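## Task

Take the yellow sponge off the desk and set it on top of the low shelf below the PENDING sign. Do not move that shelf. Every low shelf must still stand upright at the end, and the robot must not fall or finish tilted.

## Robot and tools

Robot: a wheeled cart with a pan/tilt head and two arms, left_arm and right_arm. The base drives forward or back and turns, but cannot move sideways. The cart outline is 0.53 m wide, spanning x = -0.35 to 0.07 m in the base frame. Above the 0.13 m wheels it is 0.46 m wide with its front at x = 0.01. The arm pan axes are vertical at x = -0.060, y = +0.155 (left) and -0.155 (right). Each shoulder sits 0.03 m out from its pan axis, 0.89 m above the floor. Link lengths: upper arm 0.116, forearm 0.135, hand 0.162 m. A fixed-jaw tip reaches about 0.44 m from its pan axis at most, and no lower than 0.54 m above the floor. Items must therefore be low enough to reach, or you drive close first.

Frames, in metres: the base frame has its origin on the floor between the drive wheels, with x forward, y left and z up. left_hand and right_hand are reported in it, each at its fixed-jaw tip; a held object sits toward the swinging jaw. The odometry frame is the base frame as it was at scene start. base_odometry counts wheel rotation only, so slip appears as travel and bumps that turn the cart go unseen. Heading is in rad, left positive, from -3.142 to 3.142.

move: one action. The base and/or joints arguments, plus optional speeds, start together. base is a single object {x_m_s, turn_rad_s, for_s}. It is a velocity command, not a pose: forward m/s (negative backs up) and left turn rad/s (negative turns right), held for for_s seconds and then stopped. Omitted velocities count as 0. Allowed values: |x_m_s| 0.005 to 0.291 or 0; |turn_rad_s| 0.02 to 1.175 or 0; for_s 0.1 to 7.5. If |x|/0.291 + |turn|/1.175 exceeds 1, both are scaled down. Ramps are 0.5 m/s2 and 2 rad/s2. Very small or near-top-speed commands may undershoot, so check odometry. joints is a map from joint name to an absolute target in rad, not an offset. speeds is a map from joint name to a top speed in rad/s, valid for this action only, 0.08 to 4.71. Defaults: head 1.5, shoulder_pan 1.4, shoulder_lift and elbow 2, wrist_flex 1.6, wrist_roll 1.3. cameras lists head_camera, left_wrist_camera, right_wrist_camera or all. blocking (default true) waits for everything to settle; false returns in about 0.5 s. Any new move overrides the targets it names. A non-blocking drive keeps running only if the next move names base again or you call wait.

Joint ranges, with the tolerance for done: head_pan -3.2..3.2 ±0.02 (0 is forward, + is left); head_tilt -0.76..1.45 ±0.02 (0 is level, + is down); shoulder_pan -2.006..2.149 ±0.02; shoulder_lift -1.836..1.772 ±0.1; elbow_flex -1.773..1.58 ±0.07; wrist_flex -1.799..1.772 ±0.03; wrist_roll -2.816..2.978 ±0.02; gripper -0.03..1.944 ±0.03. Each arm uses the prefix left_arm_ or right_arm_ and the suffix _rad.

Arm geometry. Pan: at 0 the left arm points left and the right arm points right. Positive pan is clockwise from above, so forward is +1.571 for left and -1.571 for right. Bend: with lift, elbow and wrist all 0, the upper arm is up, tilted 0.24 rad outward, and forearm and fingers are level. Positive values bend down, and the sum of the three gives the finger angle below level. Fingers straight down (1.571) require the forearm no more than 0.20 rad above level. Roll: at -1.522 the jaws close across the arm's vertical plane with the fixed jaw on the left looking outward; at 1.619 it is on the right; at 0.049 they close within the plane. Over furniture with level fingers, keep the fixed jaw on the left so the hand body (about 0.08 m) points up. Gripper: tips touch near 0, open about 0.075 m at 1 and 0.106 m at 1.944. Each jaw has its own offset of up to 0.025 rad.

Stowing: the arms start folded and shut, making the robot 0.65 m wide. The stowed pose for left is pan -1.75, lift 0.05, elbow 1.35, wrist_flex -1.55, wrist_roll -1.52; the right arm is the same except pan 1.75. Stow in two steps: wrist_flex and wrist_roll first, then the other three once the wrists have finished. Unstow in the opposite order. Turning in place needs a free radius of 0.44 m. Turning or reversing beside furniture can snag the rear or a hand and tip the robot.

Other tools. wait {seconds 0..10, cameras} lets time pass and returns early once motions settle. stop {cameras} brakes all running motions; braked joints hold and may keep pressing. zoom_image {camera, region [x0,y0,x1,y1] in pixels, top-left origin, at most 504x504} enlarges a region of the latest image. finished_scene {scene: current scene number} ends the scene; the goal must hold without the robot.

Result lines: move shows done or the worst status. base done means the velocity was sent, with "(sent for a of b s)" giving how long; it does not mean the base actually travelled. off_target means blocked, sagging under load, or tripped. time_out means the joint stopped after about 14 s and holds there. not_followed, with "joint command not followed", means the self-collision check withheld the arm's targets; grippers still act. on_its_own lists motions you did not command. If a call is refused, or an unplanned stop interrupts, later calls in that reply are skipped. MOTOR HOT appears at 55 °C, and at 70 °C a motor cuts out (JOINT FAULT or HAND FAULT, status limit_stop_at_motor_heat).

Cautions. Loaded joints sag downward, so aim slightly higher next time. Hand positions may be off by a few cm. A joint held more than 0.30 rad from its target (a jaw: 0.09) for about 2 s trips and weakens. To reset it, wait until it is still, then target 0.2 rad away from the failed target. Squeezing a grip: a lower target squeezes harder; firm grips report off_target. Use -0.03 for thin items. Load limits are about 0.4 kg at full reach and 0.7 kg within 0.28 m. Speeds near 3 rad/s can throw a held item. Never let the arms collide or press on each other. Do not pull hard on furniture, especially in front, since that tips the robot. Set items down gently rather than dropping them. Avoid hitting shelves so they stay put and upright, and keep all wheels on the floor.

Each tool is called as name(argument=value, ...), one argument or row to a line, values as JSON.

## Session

move(
  joints={"head_tilt_rad": 0.4},
  cameras=["all"],
)

move(
  joints={"head_pan_rad": 0.85, "head_tilt_rad": 0.2},
  cameras=["head_camera"],
  speeds={"head_pan_rad": 3},
)

move(
  joints={"head_pan_rad": 1.7},
  cameras=["head_camera"],
  speeds={"head_pan_rad": 3},
)

move(
  joints={"head_pan_rad": 2.55},
  cameras=["head_camera"],
  speeds={"head_pan_rad": 3},
)

move(
  joints={"head_pan_rad": -2.75},
  cameras=["head_camera"],
  speeds={"head_pan_rad": 4},
)

move(
  joints={"head_pan_rad": -1.8},
  cameras=["head_camera"],
  speeds={"head_pan_rad": 3},
)

move(
  joints={"head_pan_rad": -0.9},
  cameras=["head_camera"],
  speeds={"head_pan_rad": 3},
)

Scene clock: 1.07 s.
Motor temperatures (°C): left_arm=[29 30 29 30 30 29] | right_arm=[29 27 26 27 29 27]
move: done
base_odometry: x=+0.000 y=+0.000 heading=+0.000
base_status: not commanded
joint_positions: head_pan_rad=+0.000 head_tilt_rad=+0.393 left_arm_shoulder_pan_rad=+0.002 left_arm_shoulder_lift_rad=-1.688 left_arm_elbow_flex_rad=+1.459 left_arm_wrist_flex_rad=+0.984 left_arm_wrist_roll_rad=-0.001 left_arm_gripper_rad=+0.000 right_arm_shoulder_pan_rad=+0.004 right_arm_shoulder_lift_rad=-1.732 right_arm_elbow_flex_rad=+1.485 right_arm_wrist_flex_rad=+1.015 right_arm_wrist_roll_rad=+0.000 right_arm_gripper_rad=+0.000
joint_status: all done
left_hand: x=-0.0597 y=+0.3120 z=+0.8286 quat_wxyz=(+0.397, -0.918, +0.023, +0.009) (m; base frame)
right_hand: x=-0.0607 y=-0.3093 z=+0.8243 quat_wxyz=(+0.009, +0.024, +0.920, -0.391) (m; base frame)
pictures: head_camera, left_wrist_camera, right_wrist_camera
Images, in order (width x height): head_camera 644x476, left_wrist_camera 644x476, right_wrist_camera 644x476.

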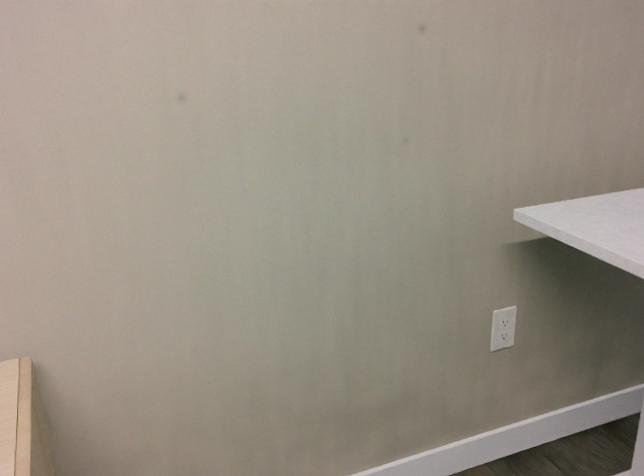

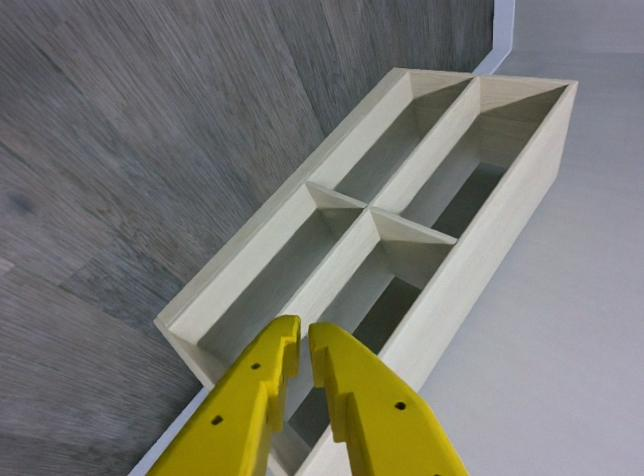

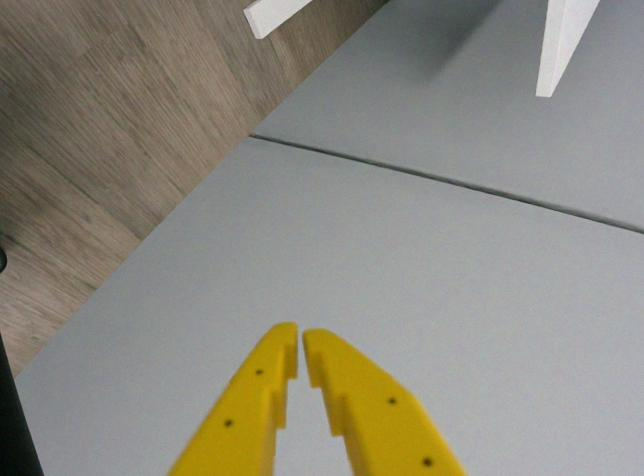

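Scene clock: 2.03 s.
move: done
base_odometry: x=+0.000 y=+0.000 heading=+0.000
base_status: not commanded
joint_positions: head_pan_rad=+0.839 head_tilt_rad=+0.212 left_arm_shoulder_pan_rad=+0.002 left_arm_shoulder_lift_rad=-1.688 left_arm_elbow_flex_rad=+1.459 left_arm_wrist_flex_rad=+0.984 left_arm_wrist_roll_rad=-0.001 left_arm_gripper_rad=+0.000 right_arm_shoulder_pan_rad=+0.004 right_arm_shoulder_lift_rad=-1.732 right_arm_elbow_flex_rad=+1.485 right_arm_wrist_flex_rad=+1.015 right_arm_wrist_roll_rad=+0.000 right_arm_gripper_rad=+0.000
joint_status: all done
left_hand: x=-0.0597 y=+0.3120 z=+0.8286 quat_wxyz=(+0.397, -0.918, +0.023, +0.009) (m; base frame)
right_hand: x=-0.0607 y=-0.3093 z=+0.8243 quat_wxyz=(+0.009, +0.024, +0.920, -0.391) (m; base frame)
pictures: head_camera
Images, in order (width x height): head_camera 644x476.

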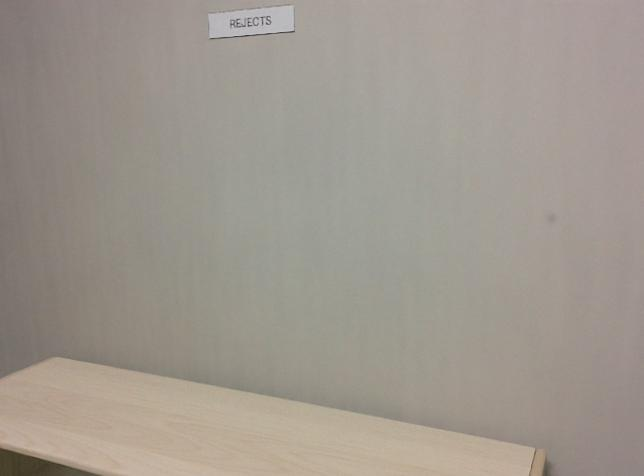

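Scene clock: 3.00 s.
move: done
base_odometry: x=+0.000 y=+0.000 heading=+0.000
base_status: not commanded
joint_positions: head_pan_rad=+1.689 head_tilt_rad=+0.212 left_arm_shoulder_pan_rad=+0.002 left_arm_shoulder_lift_rad=-1.688 left_arm_elbow_flex_rad=+1.459 left_arm_wrist_flex_rad=+0.984 left_arm_wrist_roll_rad=-0.001 left_arm_gripper_rad=+0.000 right_arm_shoulder_pan_rad=+0.004 right_arm_shoulder_lift_rad=-1.732 right_arm_elbow_flex_rad=+1.485 right_arm_wrist_flex_rad=+1.015 right_arm_wrist_roll_rad=+0.000 right_arm_gripper_rad=+0.000
joint_status: all done
left_hand: x=-0.0597 y=+0.3120 z=+0.8286 quat_wxyz=(+0.397, -0.918, +0.023, +0.009) (m; base frame)
right_hand: x=-0.0607 y=-0.3093 z=+0.8243 quat_wxyz=(+0.009, +0.024, +0.920, -0.391) (m; base frame)
pictures: head_camera
Images, in order (width x height): head_camera 644x476.

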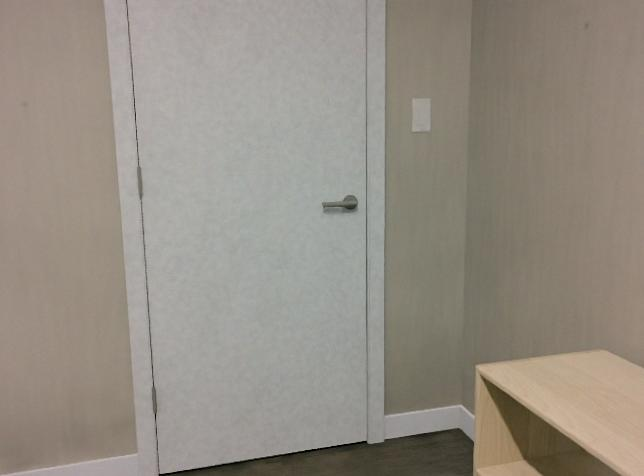

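Scene clock: 3.97 s.
move: done
base_odometry: x=+0.000 y=+0.000 heading=+0.000
base_status: not commanded
joint_positions: head_pan_rad=+2.539 head_tilt_rad=+0.212 left_arm_shoulder_pan_rad=+0.002 left_arm_shoulder_lift_rad=-1.688 left_arm_elbow_flex_rad=+1.459 left_arm_wrist_flex_rad=+0.984 left_arm_wrist_roll_rad=-0.001 left_arm_gripper_rad=+0.000 right_arm_shoulder_pan_rad=+0.004 right_arm_shoulder_lift_rad=-1.732 right_arm_elbow_flex_rad=+1.485 right_arm_wrist_flex_rad=+1.015 right_arm_wrist_roll_rad=+0.000 right_arm_gripper_rad=+0.000
joint_status: all done
left_hand: x=-0.0597 y=+0.3120 z=+0.8286 quat_wxyz=(+0.397, -0.918, +0.023, +0.009) (m; base frame)
right_hand: x=-0.0607 y=-0.3093 z=+0.8243 quat_wxyz=(+0.009, +0.024, +0.920, -0.391) (m; base frame)
pictures: head_camera
Images, in order (width x height): head_camera 644x476.

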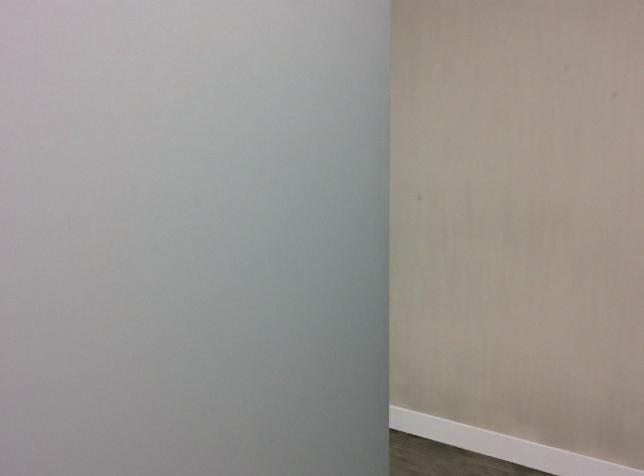

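Scene clock: 6.00 s.
move: done
base_odometry: x=+0.000 y=+0.000 heading=+0.000
base_status: not commanded
joint_positions: head_pan_rad=-2.741 head_tilt_rad=+0.212 left_arm_shoulder_pan_rad=+0.002 left_arm_shoulder_lift_rad=-1.688 left_arm_elbow_flex_rad=+1.459 left_arm_wrist_flex_rad=+0.984 left_arm_wrist_roll_rad=-0.001 left_arm_gripper_rad=+0.000 right_arm_shoulder_pan_rad=+0.004 right_arm_shoulder_lift_rad=-1.732 right_arm_elbow_flex_rad=+1.485 right_arm_wrist_flex_rad=+1.015 right_arm_wrist_roll_rad=+0.000 right_arm_gripper_rad=+0.000
joint_status: all done
left_hand: x=-0.0597 y=+0.3120 z=+0.8286 quat_wxyz=(+0.397, -0.918, +0.023, +0.009) (m; base frame)
right_hand: x=-0.0607 y=-0.3093 z=+0.8243 quat_wxyz=(+0.009, +0.024, +0.920, -0.391) (m; base frame)
pictures: head_camera
Images, in order (width x height): head_camera 644x476.

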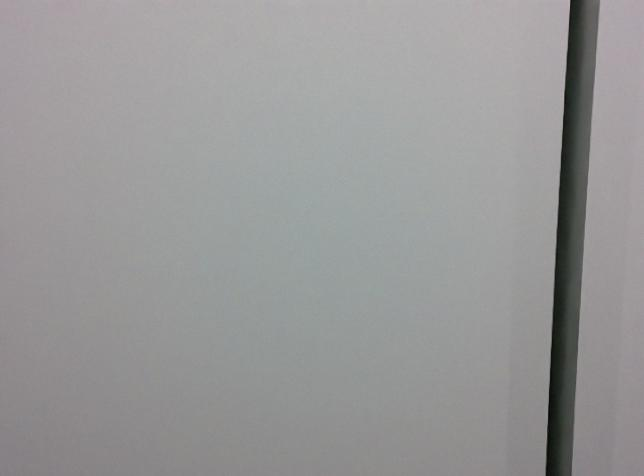

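Scene clock: 7.00 s.
move: done
base_odometry: x=+0.000 y=+0.000 heading=+0.000
base_status: not commanded
joint_positions: head_pan_rad=-1.810 head_tilt_rad=+0.212 left_arm_shoulder_pan_rad=+0.002 left_arm_shoulder_lift_rad=-1.688 left_arm_elbow_flex_rad=+1.459 left_arm_wrist_flex_rad=+0.984 left_arm_wrist_roll_rad=-0.001 left_arm_gripper_rad=+0.000 right_arm_shoulder_pan_rad=+0.004 right_arm_shoulder_lift_rad=-1.732 right_arm_elbow_flex_rad=+1.485 right_arm_wrist_flex_rad=+1.015 right_arm_wrist_roll_rad=+0.000 right_arm_gripper_rad=+0.000
joint_status: all done
left_hand: x=-0.0597 y=+0.3120 z=+0.8286 quat_wxyz=(+0.397, -0.918, +0.023, +0.009) (m; base frame)
right_hand: x=-0.0607 y=-0.3093 z=+0.8243 quat_wxyz=(+0.009, +0.024, +0.920, -0.391) (m; base frame)
pictures: head_camera
Images, in order (width x height): head_camera 644x476.

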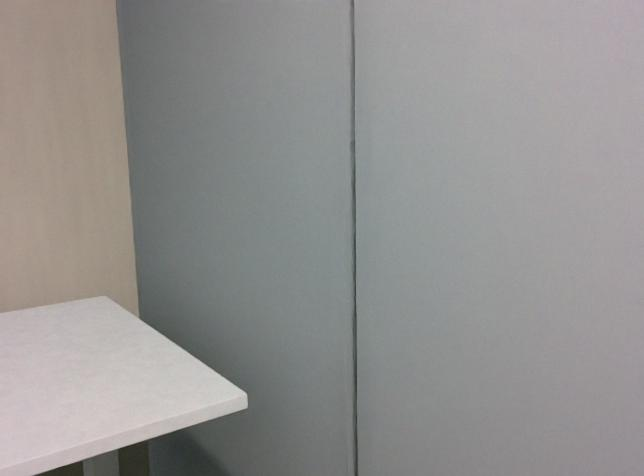

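Scene clock: 7.97 s.
move: done
base_odometry: x=+0.000 y=+0.000 heading=+0.000
base_status: not commanded
joint_positions: head_pan_rad=-0.911 head_tilt_rad=+0.212 left_arm_shoulder_pan_rad=+0.002 left_arm_shoulder_lift_rad=-1.688 left_arm_elbow_flex_rad=+1.459 left_arm_wrist_flex_rad=+0.984 left_arm_wrist_roll_rad=-0.001 left_arm_gripper_rad=+0.000 right_arm_shoulder_pan_rad=+0.004 right_arm_shoulder_lift_rad=-1.732 right_arm_elbow_flex_rad=+1.485 right_arm_wrist_flex_rad=+1.015 right_arm_wrist_roll_rad=+0.000 right_arm_gripper_rad=+0.000
joint_status: all done
left_hand: x=-0.0597 y=+0.3120 z=+0.8286 quat_wxyz=(+0.397, -0.918, +0.023, +0.009) (m; base frame)
right_hand: x=-0.0607 y=-0.3093 z=+0.8243 quat_wxyz=(+0.009, +0.024, +0.920, -0.391) (m; base frame)
pictures: head_camera
Images, in order (width x height): head_camera 644x476.

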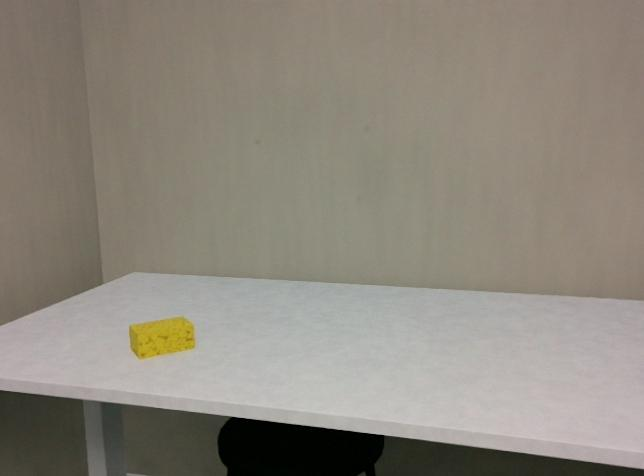

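move(
  base={"turn_rad_s": -0.4, "for_s": 1.6},
  joints={"head_pan_rad": 0, "head_tilt_rad": 0.6},
  cameras=["head_camera"],
)

move(
  base={"x_m_s": 0.2, "for_s": 3.7},
  joints={"head_tilt_rad": 0.8},
)

move(
  base={"turn_rad_s": -0.3, "for_s": 1.37},
  joints={"head_pan_rad": 0.3},
  cameras=["head_camera"],
)

Scene clock: 53.23 s.
move: done
base_odometry: x=+0.000 y=+0.000 heading=-0.641
base_status: done (sent for 1.6 of 1.6 s)
joint_positions: head_pan_rad=-0.011 head_tilt_rad=+0.593 left_arm_shoulder_pan_rad=-0.004 left_arm_shoulder_lift_rad=-1.688 left_arm_elbow_flex_rad=+1.459 left_arm_wrist_flex_rad=+0.984 left_arm_wrist_roll_rad=-0.001 left_arm_gripper_rad=+0.000 right_arm_shoulder_pan_rad=+0.003 right_arm_shoulder_lift_rad=-1.732 right_arm_elbow_flex_rad=+1.485 right_arm_wrist_flex_rad=+1.015 right_arm_wrist_roll_rad=+0.000 right_arm_gripper_rad=+0.000
joint_status: all done
left_hand: x=-0.0607 y=+0.3120 z=+0.8286 quat_wxyz=(+0.397, -0.918, +0.021, +0.011) (m; base frame)
right_hand: x=-0.0604 y=-0.3093 z=+0.8243 quat_wxyz=(+0.009, +0.024, +0.920, -0.391) (m; base frame)
pictures: head_camera
Images, in order (width x height): head_camera 644x476.

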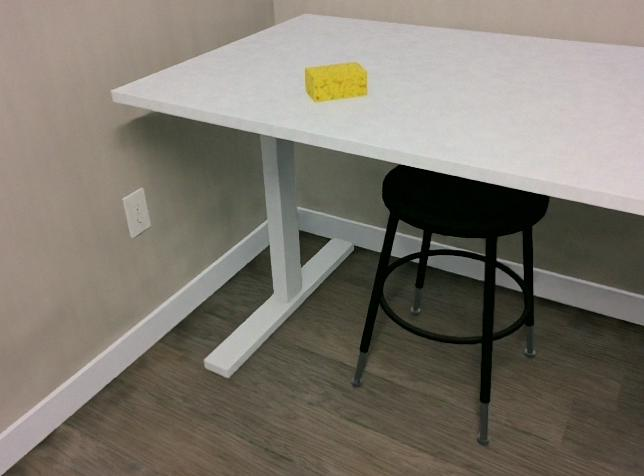

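Scene clock: 57.93 s.
move: done
base_odometry: x=+0.593 y=-0.443 heading=-0.640
base_status: done (sent for 3.7 of 3.7 s)
joint_positions: head_pan_rad=-0.011 head_tilt_rad=+0.794 left_arm_shoulder_pan_rad=-0.001 left_arm_shoulder_lift_rad=-1.688 left_arm_elbow_flex_rad=+1.459 left_arm_wrist_flex_rad=+0.984 left_arm_wrist_roll_rad=-0.001 left_arm_gripper_rad=+0.000 right_arm_shoulder_pan_rad=+0.001 right_arm_shoulder_lift_rad=-1.732 right_arm_elbow_flex_rad=+1.485 right_arm_wrist_flex_rad=+1.015 right_arm_wrist_roll_rad=+0.000 right_arm_gripper_rad=+0.000
joint_status: all done
left_hand: x=-0.0602 y=+0.3120 z=+0.8286 quat_wxyz=(+0.397, -0.918, +0.022, +0.010) (m; base frame)
right_hand: x=-0.0602 y=-0.3093 z=+0.8243 quat_wxyz=(+0.009, +0.023, +0.920, -0.391) (m; base frame)
pictures: none

Scene clock: 59.90 s.
move: done
base_odometry: x=+0.593 y=-0.443 heading=-1.051
base_status: done (sent for 1.37 of 1.37 s)
joint_positions: head_pan_rad=+0.290 head_tilt_rad=+0.794 left_arm_shoulder_pan_rad=-0.001 left_arm_shoulder_lift_rad=-1.688 left_arm_elbow_flex_rad=+1.459 left_arm_wrist_flex_rad=+0.984 left_arm_wrist_roll_rad=-0.001 left_arm_gripper_rad=+0.000 right_arm_shoulder_pan_rad=+0.001 right_arm_shoulder_lift_rad=-1.732 right_arm_elbow_flex_rad=+1.485 right_arm_wrist_flex_rad=+1.015 right_arm_wrist_roll_rad=+0.000 right_arm_gripper_rad=+0.000
joint_status: all done
left_hand: x=-0.0602 y=+0.3120 z=+0.8286 quat_wxyz=(+0.397, -0.918, +0.022, +0.010) (m; base frame)
right_hand: x=-0.0602 y=-0.3093 z=+0.8243 quat_wxyz=(+0.009, +0.023, +0.920, -0.391) (m; base frame)
pictures: head_camera
Images, in order (width x height): head_camera 644x476.

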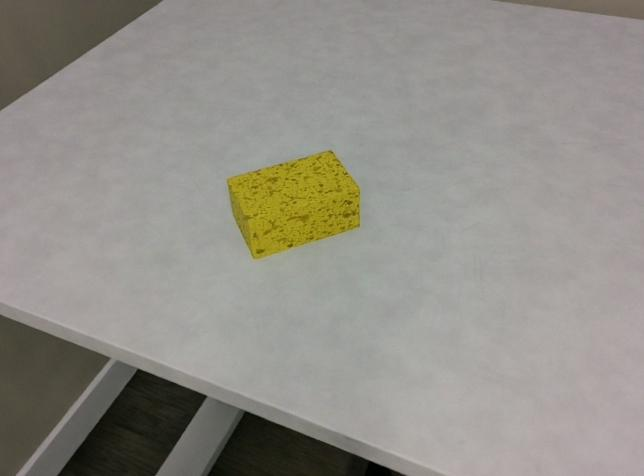

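move(
  joints={"left_arm_shoulder_lift_rad": -0.4, "left_arm_elbow_flex_rad": -0.3, "left_arm_wrist_flex_rad": 1.65, "left_arm_wrist_roll_rad": 0.66, "left_arm_gripper_rad": 1.92},
)

move(
  base={"x_m_s": 0.1, "for_s": 1.35},
  joints={"left_arm_shoulder_pan_rad": 1.55},
)

move(
  joints={"left_arm_shoulder_lift_rad": 0.6, "left_arm_elbow_flex_rad": -1.05, "left_arm_wrist_flex_rad": 1.65},
  speeds={"left_arm_shoulder_lift_rad": 1.0, "left_arm_elbow_flex_rad": 1.0},
  cameras=["head_camera", "left_wrist_camera"],
)

Scene clock: 78.33 s.
move: done
base_odometry: x=+0.593 y=-0.443 heading=-1.051
base_status: not commanded
joint_positions: head_pan_rad=+0.290 head_tilt_rad=+0.794 left_arm_shoulder_pan_rad=-0.001 left_arm_shoulder_lift_rad=-0.401 left_arm_elbow_flex_rad=-0.269 left_arm_wrist_flex_rad=+1.646 left_arm_wrist_roll_rad=+0.656 left_arm_gripper_rad=+1.913 right_arm_shoulder_pan_rad=+0.001 right_arm_shoulder_lift_rad=-1.732 right_arm_elbow_flex_rad=+1.485 right_arm_wrist_flex_rad=+1.015 right_arm_wrist_roll_rad=+0.000 right_arm_gripper_rad=+0.000
joint_status: all done
left_hand: x=-0.0554 y=+0.3544 z=+0.9600 quat_wxyz=(+0.280, -0.912, -0.286, -0.087) (m; base frame)
right_hand: x=-0.0602 y=-0.3093 z=+0.8243 quat_wxyz=(+0.009, +0.023, +0.920, -0.391) (m; base frame)
pictures: none

Scene clock: 80.60 s.
move: done
base_odometry: x=+0.661 y=-0.562 heading=-1.052
base_status: done (sent for 1.37 of 1.37 s)
joint_positions: head_pan_rad=+0.290 head_tilt_rad=+0.794 left_arm_shoulder_pan_rad=+1.543 left_arm_shoulder_lift_rad=-0.401 left_arm_elbow_flex_rad=-0.269 left_arm_wrist_flex_rad=+1.646 left_arm_wrist_roll_rad=+0.656 left_arm_gripper_rad=+1.913 right_arm_shoulder_pan_rad=+0.000 right_arm_shoulder_lift_rad=-1.732 right_arm_elbow_flex_rad=+1.485 right_arm_wrist_flex_rad=+1.015 right_arm_wrist_roll_rad=+0.000 right_arm_gripper_rad=+0.000
joint_status: all done
left_hand: x=+0.1394 y=+0.1556 z=+0.9600 quat_wxyz=(+0.139, -0.853, +0.431, -0.258) (m; base frame)
right_hand: x=-0.0599 y=-0.3093 z=+0.8243 quat_wxyz=(+0.010, +0.022, +0.920, -0.391) (m; base frame)
pictures: none

Scene clock: 82.23 s.
move: done
base_odometry: x=+0.661 y=-0.562 heading=-1.052
base_status: not commanded
joint_positions: head_pan_rad=+0.290 head_tilt_rad=+0.794 left_arm_shoulder_pan_rad=+1.543 left_arm_shoulder_lift_rad=+0.611 left_arm_elbow_flex_rad=-1.020 left_arm_wrist_flex_rad=+1.646 left_arm_wrist_roll_rad=+0.656 left_arm_gripper_rad=+1.913 right_arm_shoulder_pan_rad=+0.000 right_arm_shoulder_lift_rad=-1.732 right_arm_elbow_flex_rad=+1.485 right_arm_wrist_flex_rad=+1.015 right_arm_wrist_roll_rad=+0.000 right_arm_gripper_rad=+0.000
joint_status: all done
left_hand: x=+0.2261 y=+0.1580 z=+0.8747 quat_wxyz=(+0.079, -0.880, +0.445, -0.146) (m; base frame)
right_hand: x=-0.0599 y=-0.3093 z=+0.8243 quat_wxyz=(+0.010, +0.022, +0.920, -0.391) (m; base frame)
pictures: head_camera, left_wrist_camera
Images, in order (width x height): head_camera 644x476, left_wrist_camera 644x476.

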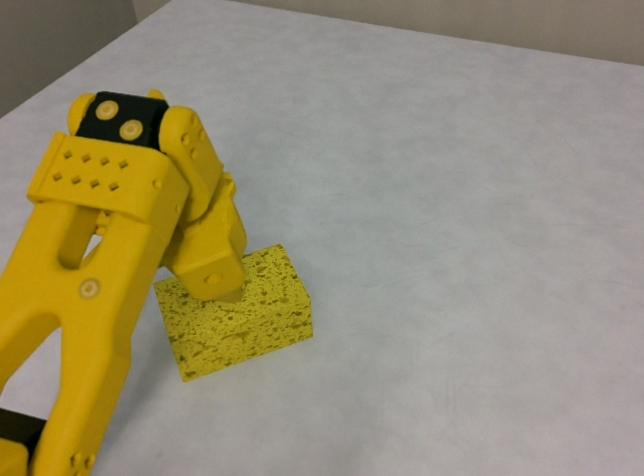

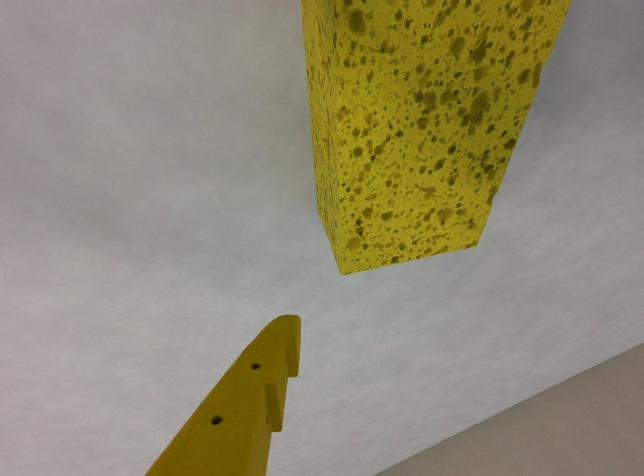

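move(
  joints={"left_arm_shoulder_pan_rad": 1.51, "left_arm_wrist_roll_rad": 0.63, "left_arm_shoulder_lift_rad": 0.76, "left_arm_elbow_flex_rad": -0.72, "left_arm_wrist_flex_rad": 1.38},
  speeds={"left_arm_shoulder_lift_rad": 0.5, "left_arm_elbow_flex_rad": 0.8, "left_arm_wrist_flex_rad": 0.7},
  cameras=["head_camera", "left_wrist_camera"],
)

Scene clock: 93.43 s.
move: done
base_odometry: x=+0.661 y=-0.562 heading=-1.052
base_status: not commanded
joint_positions: head_pan_rad=+0.290 head_tilt_rad=+0.794 left_arm_shoulder_pan_rad=+1.516 left_arm_shoulder_lift_rad=+0.774 left_arm_elbow_flex_rad=-0.717 left_arm_wrist_flex_rad=+1.387 left_arm_wrist_roll_rad=+0.634 left_arm_gripper_rad=+1.913 right_arm_shoulder_pan_rad=+0.000 right_arm_shoulder_lift_rad=-1.732 right_arm_elbow_flex_rad=+1.485 right_arm_wrist_flex_rad=+1.015 right_arm_wrist_roll_rad=+0.000 right_arm_gripper_rad=+0.000
joint_status: all done
left_hand: x=+0.2179 y=+0.1656 z=+0.7925 quat_wxyz=(+0.032, -0.892, +0.448, -0.055) (m; base frame)
right_hand: x=-0.0599 y=-0.3093 z=+0.8243 quat_wxyz=(+0.010, +0.022, +0.920, -0.391) (m; base frame)
pictures: head_camera, left_wrist_camera
Images, in order (width x height): head_camera 644x476, left_wrist_camera 644x476.

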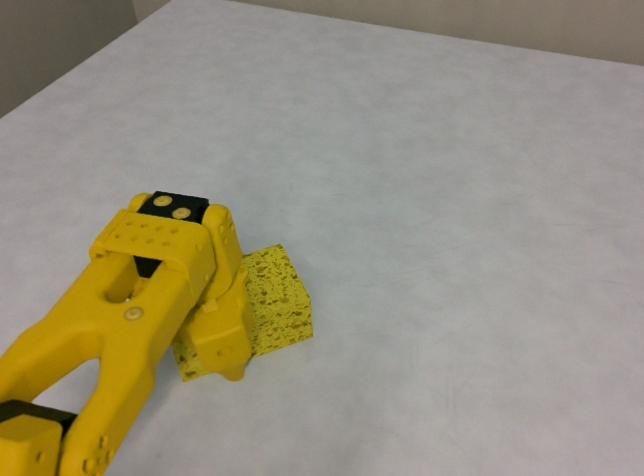

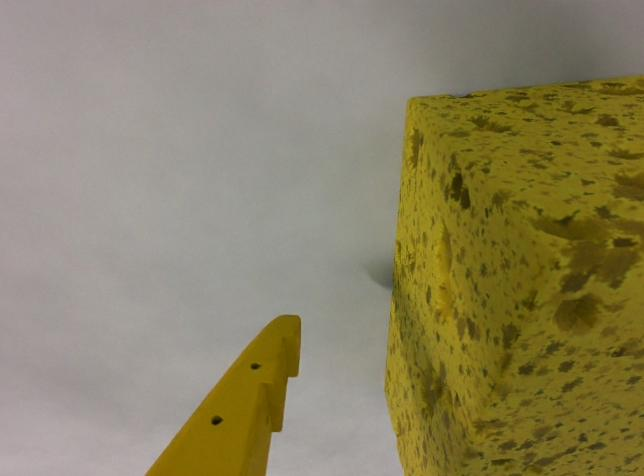

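move(
  joints={"left_arm_shoulder_pan_rad": 1.485, "left_arm_shoulder_lift_rad": 0.85, "left_arm_elbow_flex_rad": -0.77, "left_arm_wrist_flex_rad": 1.28},
  speeds={"left_arm_shoulder_lift_rad": 0.4},
  cameras=["head_camera", "left_wrist_camera"],
)

Scene clock: 102.70 s.
move: done
base_odometry: x=+0.661 y=-0.562 heading=-1.052
base_status: not commanded
joint_positions: head_pan_rad=+0.290 head_tilt_rad=+0.794 left_arm_shoulder_pan_rad=+1.490 left_arm_shoulder_lift_rad=+0.863 left_arm_elbow_flex_rad=-0.737 left_arm_wrist_flex_rad=+1.287 left_arm_wrist_roll_rad=+0.634 left_arm_gripper_rad=+1.913 right_arm_shoulder_pan_rad=+0.000 right_arm_shoulder_lift_rad=-1.732 right_arm_elbow_flex_rad=+1.485 right_arm_wrist_flex_rad=+1.015 right_arm_wrist_roll_rad=+0.000 right_arm_gripper_rad=+0.000
joint_status: all done
left_hand: x=+0.2269 y=+0.1736 z=+0.7747 quat_wxyz=(+0.040, -0.897, +0.435, -0.068) (m; base frame)
right_hand: x=-0.0599 y=-0.3093 z=+0.8243 quat_wxyz=(+0.010, +0.022, +0.920, -0.391) (m; base frame)
pictures: head_camera, left_wrist_camera
Images, in order (width x height): head_camera 644x476, left_wrist_camera 644x476.

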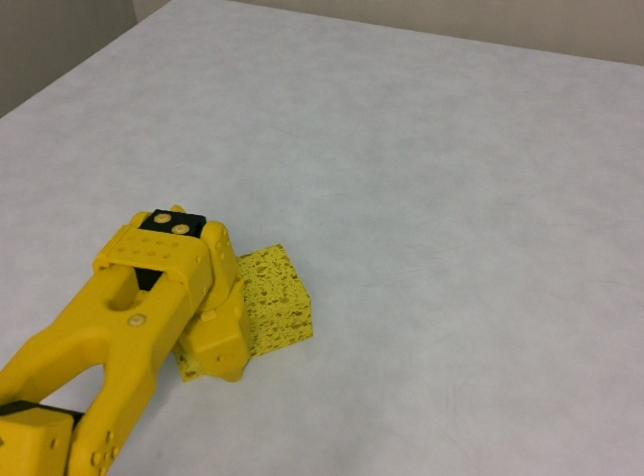

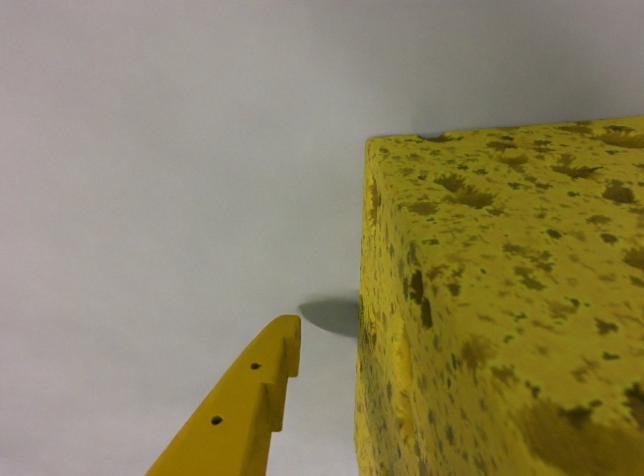

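move(
  joints={"left_arm_shoulder_pan_rad": 1.46, "left_arm_shoulder_lift_rad": 0.875, "left_arm_elbow_flex_rad": -0.75, "left_arm_wrist_flex_rad": 1.2},
  speeds={"left_arm_shoulder_lift_rad": 0.4},
)

move(
  joints={"left_arm_gripper_rad": 0.5},
  cameras=["left_wrist_camera", "head_camera"],
)

Scene clock: 109.40 s.
move: done
base_odometry: x=+0.661 y=-0.562 heading=-1.052
base_status: not commanded
joint_positions: head_pan_rad=+0.290 head_tilt_rad=+0.794 left_arm_shoulder_pan_rad=+1.465 left_arm_shoulder_lift_rad=+0.883 left_arm_elbow_flex_rad=-0.737 left_arm_wrist_flex_rad=+1.209 left_arm_wrist_roll_rad=+0.634 left_arm_gripper_rad=+1.913 right_arm_shoulder_pan_rad=+0.000 right_arm_shoulder_lift_rad=-1.732 right_arm_elbow_flex_rad=+1.485 right_arm_wrist_flex_rad=+1.015 right_arm_wrist_roll_rad=+0.000 right_arm_gripper_rad=+0.000
joint_status: all done
left_hand: x=+0.2364 y=+0.1817 z=+0.7713 quat_wxyz=(+0.056, -0.900, +0.423, -0.092) (m; base frame)
right_hand: x=-0.0599 y=-0.3093 z=+0.8243 quat_wxyz=(+0.010, +0.022, +0.920, -0.391) (m; base frame)
pictures: none

Scene clock: 110.63 s.
move: off_target
base_odometry: x=+0.661 y=-0.562 heading=-1.052
base_status: not commanded
joint_positions: head_pan_rad=+0.290 head_tilt_rad=+0.794 left_arm_shoulder_pan_rad=+1.456 left_arm_shoulder_lift_rad=+0.875 left_arm_elbow_flex_rad=-0.748 left_arm_wrist_flex_rad=+1.203 left_arm_wrist_roll_rad=+0.625 left_arm_gripper_rad=+0.934 right_arm_shoulder_pan_rad=+0.001 right_arm_shoulder_lift_rad=-1.732 right_arm_elbow_flex_rad=+1.485 right_arm_wrist_flex_rad=+1.015 right_arm_wrist_roll_rad=+0.000 right_arm_gripper_rad=+0.000
joint_status: left_arm_gripper_rad off_target (ended at +0.934, target +0.500)
left_hand: x=+0.2398 y=+0.1849 z=+0.7753 quat_wxyz=(+0.063, -0.898, +0.423, -0.102) (m; base frame)
right_hand: x=-0.0602 y=-0.3093 z=+0.8243 quat_wxyz=(+0.009, +0.023, +0.920, -0.391) (m; base frame)
pictures: head_camera, left_wrist_camera
Images, in order (width x height): head_camera 644x476, left_wrist_camera 644x476.

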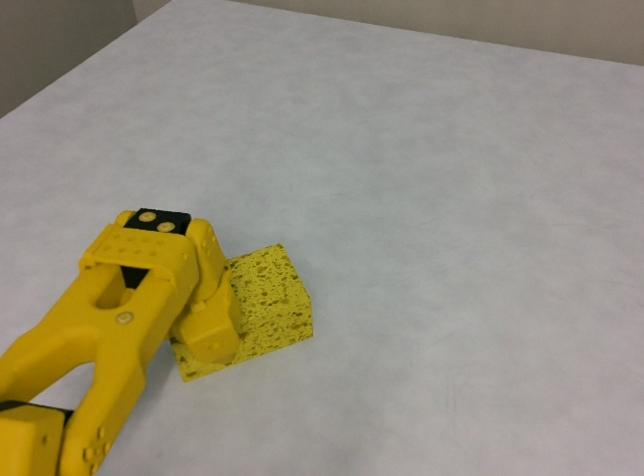

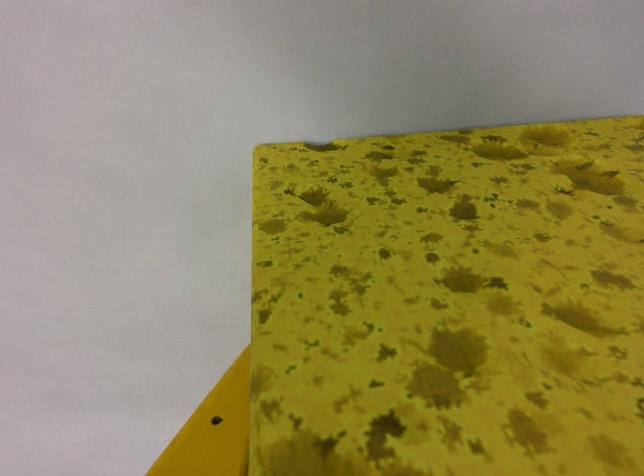

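move(
  joints={"left_arm_gripper_rad":0.84,"left_arm_shoulder_lift_rad":0.55,"left_arm_elbow_flex_rad":-0.95},
  speeds={"left_arm_shoulder_lift_rad":0.5,"left_arm_elbow_flex_rad":0.3},
  cameras=["head_camera"],
)

Scene clock: 147.77 s.
move: off_target
base_odometry: x=+0.661 y=-0.562 heading=-1.052
base_status: not commanded
joint_positions: head_pan_rad=+0.290 head_tilt_rad=+0.794 left_arm_shoulder_pan_rad=+1.457 left_arm_shoulder_lift_rad=+0.617 left_arm_elbow_flex_rad=-0.912 left_arm_wrist_flex_rad=+1.206 left_arm_wrist_roll_rad=+0.625 left_arm_gripper_rad=+0.966 right_arm_shoulder_pan_rad=+0.001 right_arm_shoulder_lift_rad=-1.732 right_arm_elbow_flex_rad=+1.485 right_arm_wrist_flex_rad=+1.015 right_arm_wrist_roll_rad=+0.000 right_arm_gripper_rad=+0.000
joint_status: left_arm_gripper_rad off_target (ended at +0.966, target +0.840); the others done
left_hand: x=+0.2775 y=+0.1887 z=+0.8830 quat_wxyz=(+0.170, -0.856, +0.403, -0.275) (m; base frame)
right_hand: x=-0.0602 y=-0.3093 z=+0.8243 quat_wxyz=(+0.009, +0.023, +0.920, -0.391) (m; base frame)
pictures: head_camera
Images, in order (width x height): head_camera 644x476.

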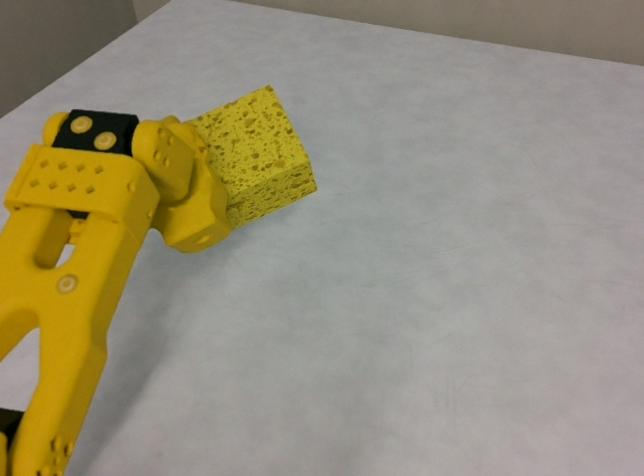

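move(
  joints={"left_arm_gripper_rad":0.87,"left_arm_shoulder_lift_rad":0.05,"left_arm_elbow_flex_rad":-0.6,"left_arm_wrist_flex_rad":1.4,"head_pan_rad":-2.5,"head_tilt_rad":0.35},
  speeds={"left_arm_shoulder_lift_rad":0.8,"left_arm_elbow_flex_rad":0.6},
  base={"x_m_s":-0.22,"for_s":5},
  cameras=["head_camera"],
)

move(
  joints={"head_pan_rad":-2.05,"head_tilt_rad":0.35},
  cameras=["head_camera"],
)

Scene clock: 168.13 s.
move: off_target
base_odometry: x=+0.111 y=+0.392 heading=-1.048
base_status: done (sent for 5 of 5 s)
joint_positions: head_pan_rad=-2.491 head_tilt_rad=+0.362 left_arm_shoulder_pan_rad=+1.457 left_arm_shoulder_lift_rad=+0.100 left_arm_elbow_flex_rad=-0.598 left_arm_wrist_flex_rad=+1.398 left_arm_wrist_roll_rad=+0.625 left_arm_gripper_rad=+0.966 right_arm_shoulder_pan_rad=+0.001 right_arm_shoulder_lift_rad=-1.732 right_arm_elbow_flex_rad=+1.485 right_arm_wrist_flex_rad=+1.015 right_arm_wrist_roll_rad=+0.000 right_arm_gripper_rad=+0.000
joint_status: left_arm_gripper_rad off_target (ended at +0.966, target +0.870); the others done
left_hand: x=+0.2190 y=+0.1821 z=+0.9423 quat_wxyz=(+0.173, -0.854, +0.403, -0.280) (m; base frame)
right_hand: x=-0.0602 y=-0.3093 z=+0.8243 quat_wxyz=(+0.009, +0.023, +0.920, -0.391) (m; base frame)
pictures: head_camera
Images, in order (width x height): head_camera 644x476.

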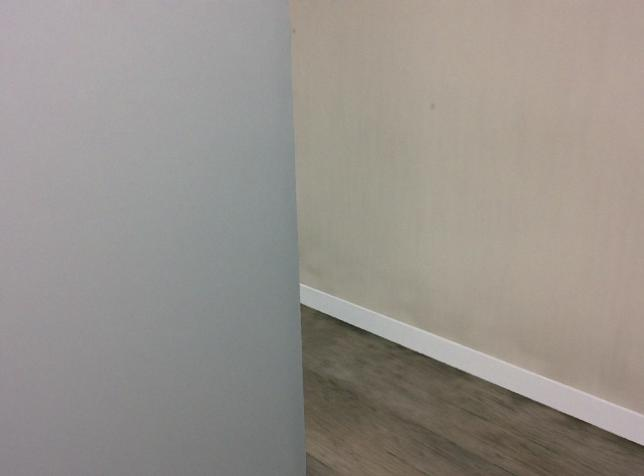

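Scene clock: 169.23 s.
move: done
base_odometry: x=+0.111 y=+0.392 heading=-1.048
base_status: not commanded
joint_positions: head_pan_rad=-2.060 head_tilt_rad=+0.362 left_arm_shoulder_pan_rad=+1.457 left_arm_shoulder_lift_rad=+0.100 left_arm_elbow_flex_rad=-0.598 left_arm_wrist_flex_rad=+1.398 left_arm_wrist_roll_rad=+0.625 left_arm_gripper_rad=+0.966 right_arm_shoulder_pan_rad=+0.001 right_arm_shoulder_lift_rad=-1.732 right_arm_elbow_flex_rad=+1.485 right_arm_wrist_flex_rad=+1.015 right_arm_wrist_roll_rad=+0.000 right_arm_gripper_rad=+0.000
joint_status: all done
left_hand: x=+0.2190 y=+0.1821 z=+0.9423 quat_wxyz=(+0.173, -0.854, +0.403, -0.280) (m; base frame)
right_hand: x=-0.0602 y=-0.3093 z=+0.8243 quat_wxyz=(+0.009, +0.023, +0.920, -0.391) (m; base frame)
pictures: head_camera
Images, in order (width x height): head_camera 644x476.

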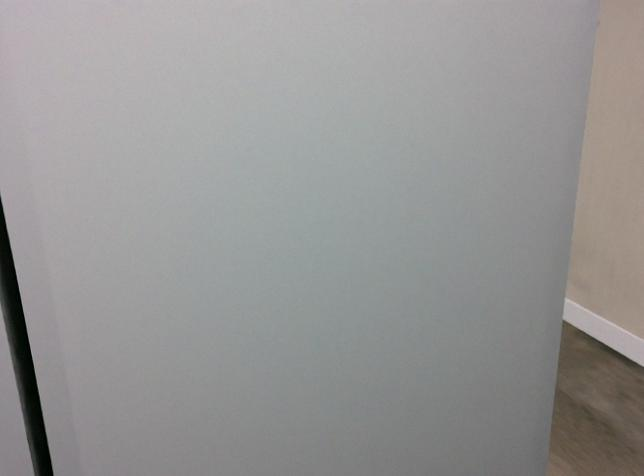

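move(
  joints={"head_pan_rad":-3.1,"head_tilt_rad":0.5},
  speeds={"head_pan_rad":3},
  cameras=["head_camera"],
)

Scene clock: 189.67 s.
move: done
base_odometry: x=+0.111 y=+0.392 heading=-1.048
base_status: not commanded
joint_positions: head_pan_rad=-3.091 head_tilt_rad=+0.493 left_arm_shoulder_pan_rad=+1.457 left_arm_shoulder_lift_rad=+0.100 left_arm_elbow_flex_rad=-0.598 left_arm_wrist_flex_rad=+1.398 left_arm_wrist_roll_rad=+0.625 left_arm_gripper_rad=+0.966 right_arm_shoulder_pan_rad=+0.001 right_arm_shoulder_lift_rad=-1.732 right_arm_elbow_flex_rad=+1.485 right_arm_wrist_flex_rad=+1.015 right_arm_wrist_roll_rad=+0.000 right_arm_gripper_rad=+0.000
joint_status: all done
left_hand: x=+0.2190 y=+0.1821 z=+0.9423 quat_wxyz=(+0.173, -0.854, +0.403, -0.280) (m; base frame)
right_hand: x=-0.0602 y=-0.3093 z=+0.8243 quat_wxyz=(+0.009, +0.023, +0.920, -0.391) (m; base frame)
pictures: head_camera
Images, in order (width x height): head_camera 644x476.

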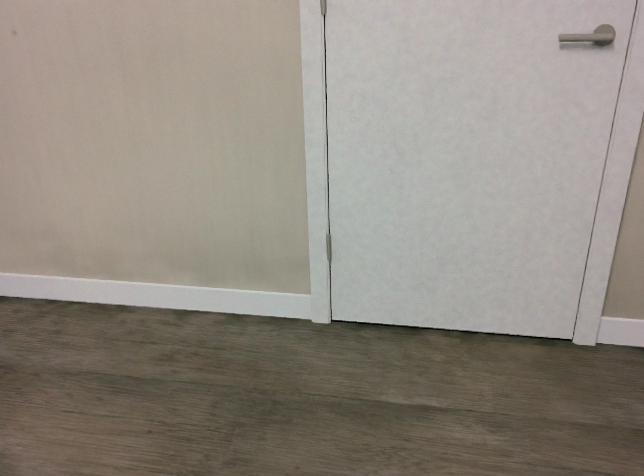

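move(
  base={"x_m_s":-0.25,"for_s":5.28},
  joints={"head_pan_rad":-0.2,"head_tilt_rad":0.5},
)

move(
  base={"turn_rad_s":-0.6,"for_s":2.76},
  cameras=["head_camera"],
)

move(
  joints={"head_pan_rad":0.3,"head_tilt_rad":0.5},
  cameras=["head_camera"],
)

Scene clock: 205.07 s.
move: done
base_odometry: x=-0.546 y=+1.533 heading=-1.048
base_status: done (sent for 5.27 of 5.27 s)
joint_positions: head_pan_rad=-0.210 head_tilt_rad=+0.493 left_arm_shoulder_pan_rad=+1.459 left_arm_shoulder_lift_rad=+0.100 left_arm_elbow_flex_rad=-0.598 left_arm_wrist_flex_rad=+1.398 left_arm_wrist_roll_rad=+0.625 left_arm_gripper_rad=+0.966 right_arm_shoulder_pan_rad=+0.001 right_arm_shoulder_lift_rad=-1.732 right_arm_elbow_flex_rad=+1.485 right_arm_wrist_flex_rad=+1.015 right_arm_wrist_roll_rad=+0.000 right_arm_gripper_rad=+0.000
joint_status: all done
left_hand: x=+0.2190 y=+0.1816 z=+0.9423 quat_wxyz=(+0.173, -0.854, +0.403, -0.280) (m; base frame)
right_hand: x=-0.0602 y=-0.3093 z=+0.8243 quat_wxyz=(+0.009, +0.023, +0.920, -0.391) (m; base frame)
pictures: none

Scene clock: 208.50 s.
move: done
base_odometry: x=-0.546 y=+1.533 heading=-2.709
base_status: done (sent for 2.77 of 2.77 s)
joint_positions: head_pan_rad=-0.210 head_tilt_rad=+0.493 left_arm_shoulder_pan_rad=+1.464 left_arm_shoulder_lift_rad=+0.100 left_arm_elbow_flex_rad=-0.598 left_arm_wrist_flex_rad=+1.398 left_arm_wrist_roll_rad=+0.625 left_arm_gripper_rad=+0.966 right_arm_shoulder_pan_rad=+0.004 right_arm_shoulder_lift_rad=-1.732 right_arm_elbow_flex_rad=+1.485 right_arm_wrist_flex_rad=+1.015 right_arm_wrist_roll_rad=+0.000 right_arm_gripper_rad=+0.000
joint_status: not commanded
left_hand: x=+0.2191 y=+0.1803 z=+0.9423 quat_wxyz=(+0.172, -0.853, +0.405, -0.280) (m; base frame)
right_hand: x=-0.0607 y=-0.3093 z=+0.8243 quat_wxyz=(+0.009, +0.024, +0.920, -0.391) (m; base frame)
pictures: head_camera
Images, in order (width x height): head_camera 644x476.

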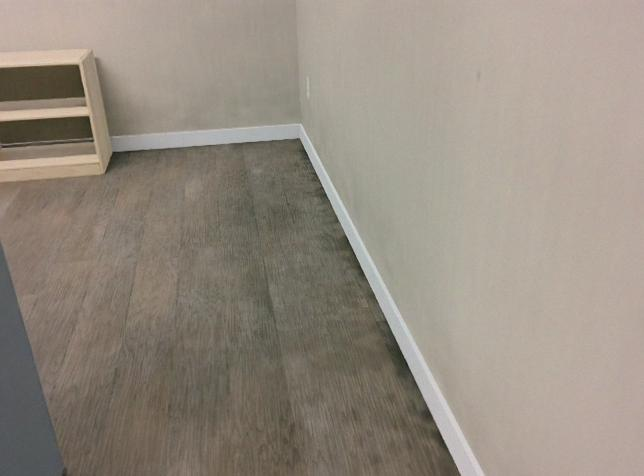

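Scene clock: 209.63 s.
move: done
base_odometry: x=-0.546 y=+1.533 heading=-2.709
base_status: not commanded
joint_positions: head_pan_rad=+0.290 head_tilt_rad=+0.493 left_arm_shoulder_pan_rad=+1.464 left_arm_shoulder_lift_rad=+0.100 left_arm_elbow_flex_rad=-0.598 left_arm_wrist_flex_rad=+1.398 left_arm_wrist_roll_rad=+0.625 left_arm_gripper_rad=+0.966 right_arm_shoulder_pan_rad=+0.004 right_arm_shoulder_lift_rad=-1.732 right_arm_elbow_flex_rad=+1.485 right_arm_wrist_flex_rad=+1.015 right_arm_wrist_roll_rad=+0.000 right_arm_gripper_rad=+0.000
joint_status: all done
left_hand: x=+0.2191 y=+0.1803 z=+0.9423 quat_wxyz=(+0.172, -0.853, +0.405, -0.280) (m; base frame)
right_hand: x=-0.0607 y=-0.3093 z=+0.8243 quat_wxyz=(+0.009, +0.024, +0.920, -0.391) (m; base frame)
pictures: head_camera
Images, in order (width x height): head_camera 644x476.

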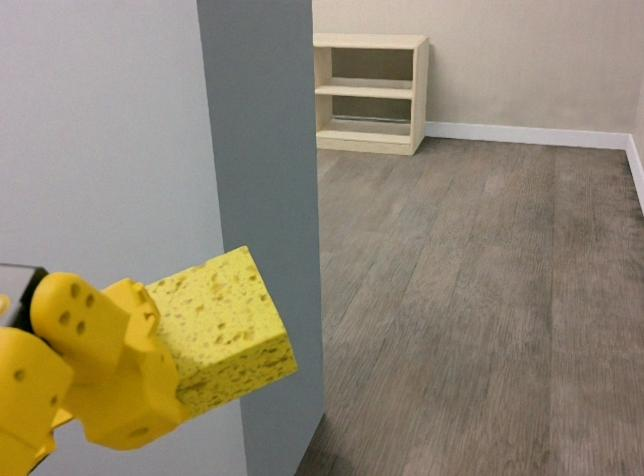

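move(
  base={"turn_rad_s":-0.5,"for_s":0.44},
  joints={"head_pan_rad":0.25,"head_tilt_rad":0.2},
)

move(
  base={"x_m_s":0.22,"for_s":2.3},
)

move(
  base={"turn_rad_s":0.5,"for_s":0.44},
  cameras=["head_camera"],
)

Scene clock: 227.37 s.
move: done
base_odometry: x=-0.546 y=+1.533 heading=-2.927
base_status: done (sent for 0.43 of 0.43 s)
joint_positions: head_pan_rad=+0.259 head_tilt_rad=+0.212 left_arm_shoulder_pan_rad=+1.459 left_arm_shoulder_lift_rad=+0.100 left_arm_elbow_flex_rad=-0.598 left_arm_wrist_flex_rad=+1.398 left_arm_wrist_roll_rad=+0.634 left_arm_gripper_rad=+0.966 right_arm_shoulder_pan_rad=+0.003 right_arm_shoulder_lift_rad=-1.732 right_arm_elbow_flex_rad=+1.485 right_arm_wrist_flex_rad=+1.015 right_arm_wrist_roll_rad=+0.000 right_arm_gripper_rad=+0.000
joint_status: all done
left_hand: x=+0.2190 y=+0.1816 z=+0.9423 quat_wxyz=(+0.172, -0.856, +0.399, -0.281) (m; base frame)
right_hand: x=-0.0604 y=-0.3093 z=+0.8243 quat_wxyz=(+0.009, +0.024, +0.920, -0.391) (m; base frame)
pictures: none

Scene clock: 230.70 s.
move: done
base_odometry: x=-1.041 y=+1.426 heading=-2.928
base_status: done (sent for 2.3 of 2.3 s)
joint_positions: head_pan_rad=+0.259 head_tilt_rad=+0.212 left_arm_shoulder_pan_rad=+1.456 left_arm_shoulder_lift_rad=+0.099 left_arm_elbow_flex_rad=-0.598 left_arm_wrist_flex_rad=+1.398 left_arm_wrist_roll_rad=+0.634 left_arm_gripper_rad=+0.966 right_arm_shoulder_pan_rad=+0.003 right_arm_shoulder_lift_rad=-1.732 right_arm_elbow_flex_rad=+1.485 right_arm_wrist_flex_rad=+1.015 right_arm_wrist_roll_rad=+0.000 right_arm_gripper_rad=+0.000
joint_status: not commanded
left_hand: x=+0.2189 y=+0.1824 z=+0.9427 quat_wxyz=(+0.172, -0.856, +0.398, -0.281) (m; base frame)
right_hand: x=-0.0604 y=-0.3093 z=+0.8243 quat_wxyz=(+0.009, +0.024, +0.920, -0.391) (m; base frame)
pictures: none

Scene clock: 231.80 s.
move: done
base_odometry: x=-1.041 y=+1.426 heading=-2.710
base_status: done (sent for 0.43 of 0.43 s)
joint_positions: head_pan_rad=+0.259 head_tilt_rad=+0.212 left_arm_shoulder_pan_rad=+1.456 left_arm_shoulder_lift_rad=+0.099 left_arm_elbow_flex_rad=-0.598 left_arm_wrist_flex_rad=+1.398 left_arm_wrist_roll_rad=+0.634 left_arm_gripper_rad=+0.966 right_arm_shoulder_pan_rad=+0.000 right_arm_shoulder_lift_rad=-1.732 right_arm_elbow_flex_rad=+1.485 right_arm_wrist_flex_rad=+1.015 right_arm_wrist_roll_rad=+0.000 right_arm_gripper_rad=+0.000
joint_status: not commanded
left_hand: x=+0.2189 y=+0.1824 z=+0.9427 quat_wxyz=(+0.172, -0.856, +0.398, -0.281) (m; base frame)
right_hand: x=-0.0599 y=-0.3093 z=+0.8243 quat_wxyz=(+0.010, +0.022, +0.920, -0.391) (m; base frame)
pictures: head_camera
Images, in order (width x height): head_camera 644x476.

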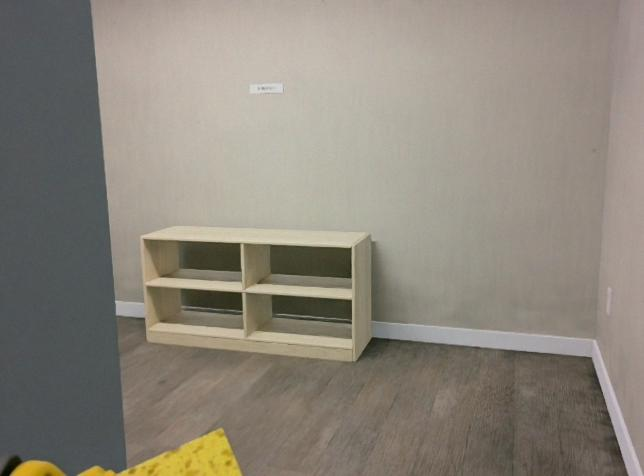

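zoom_image(
  camera="head_camera",
  region=[240, 76, 292, 102],
)

Scaled by 9.692.

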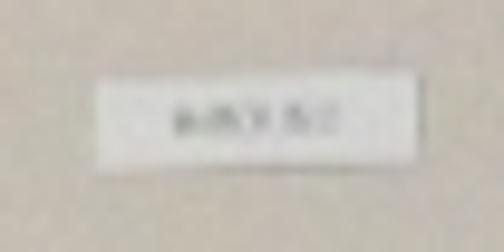

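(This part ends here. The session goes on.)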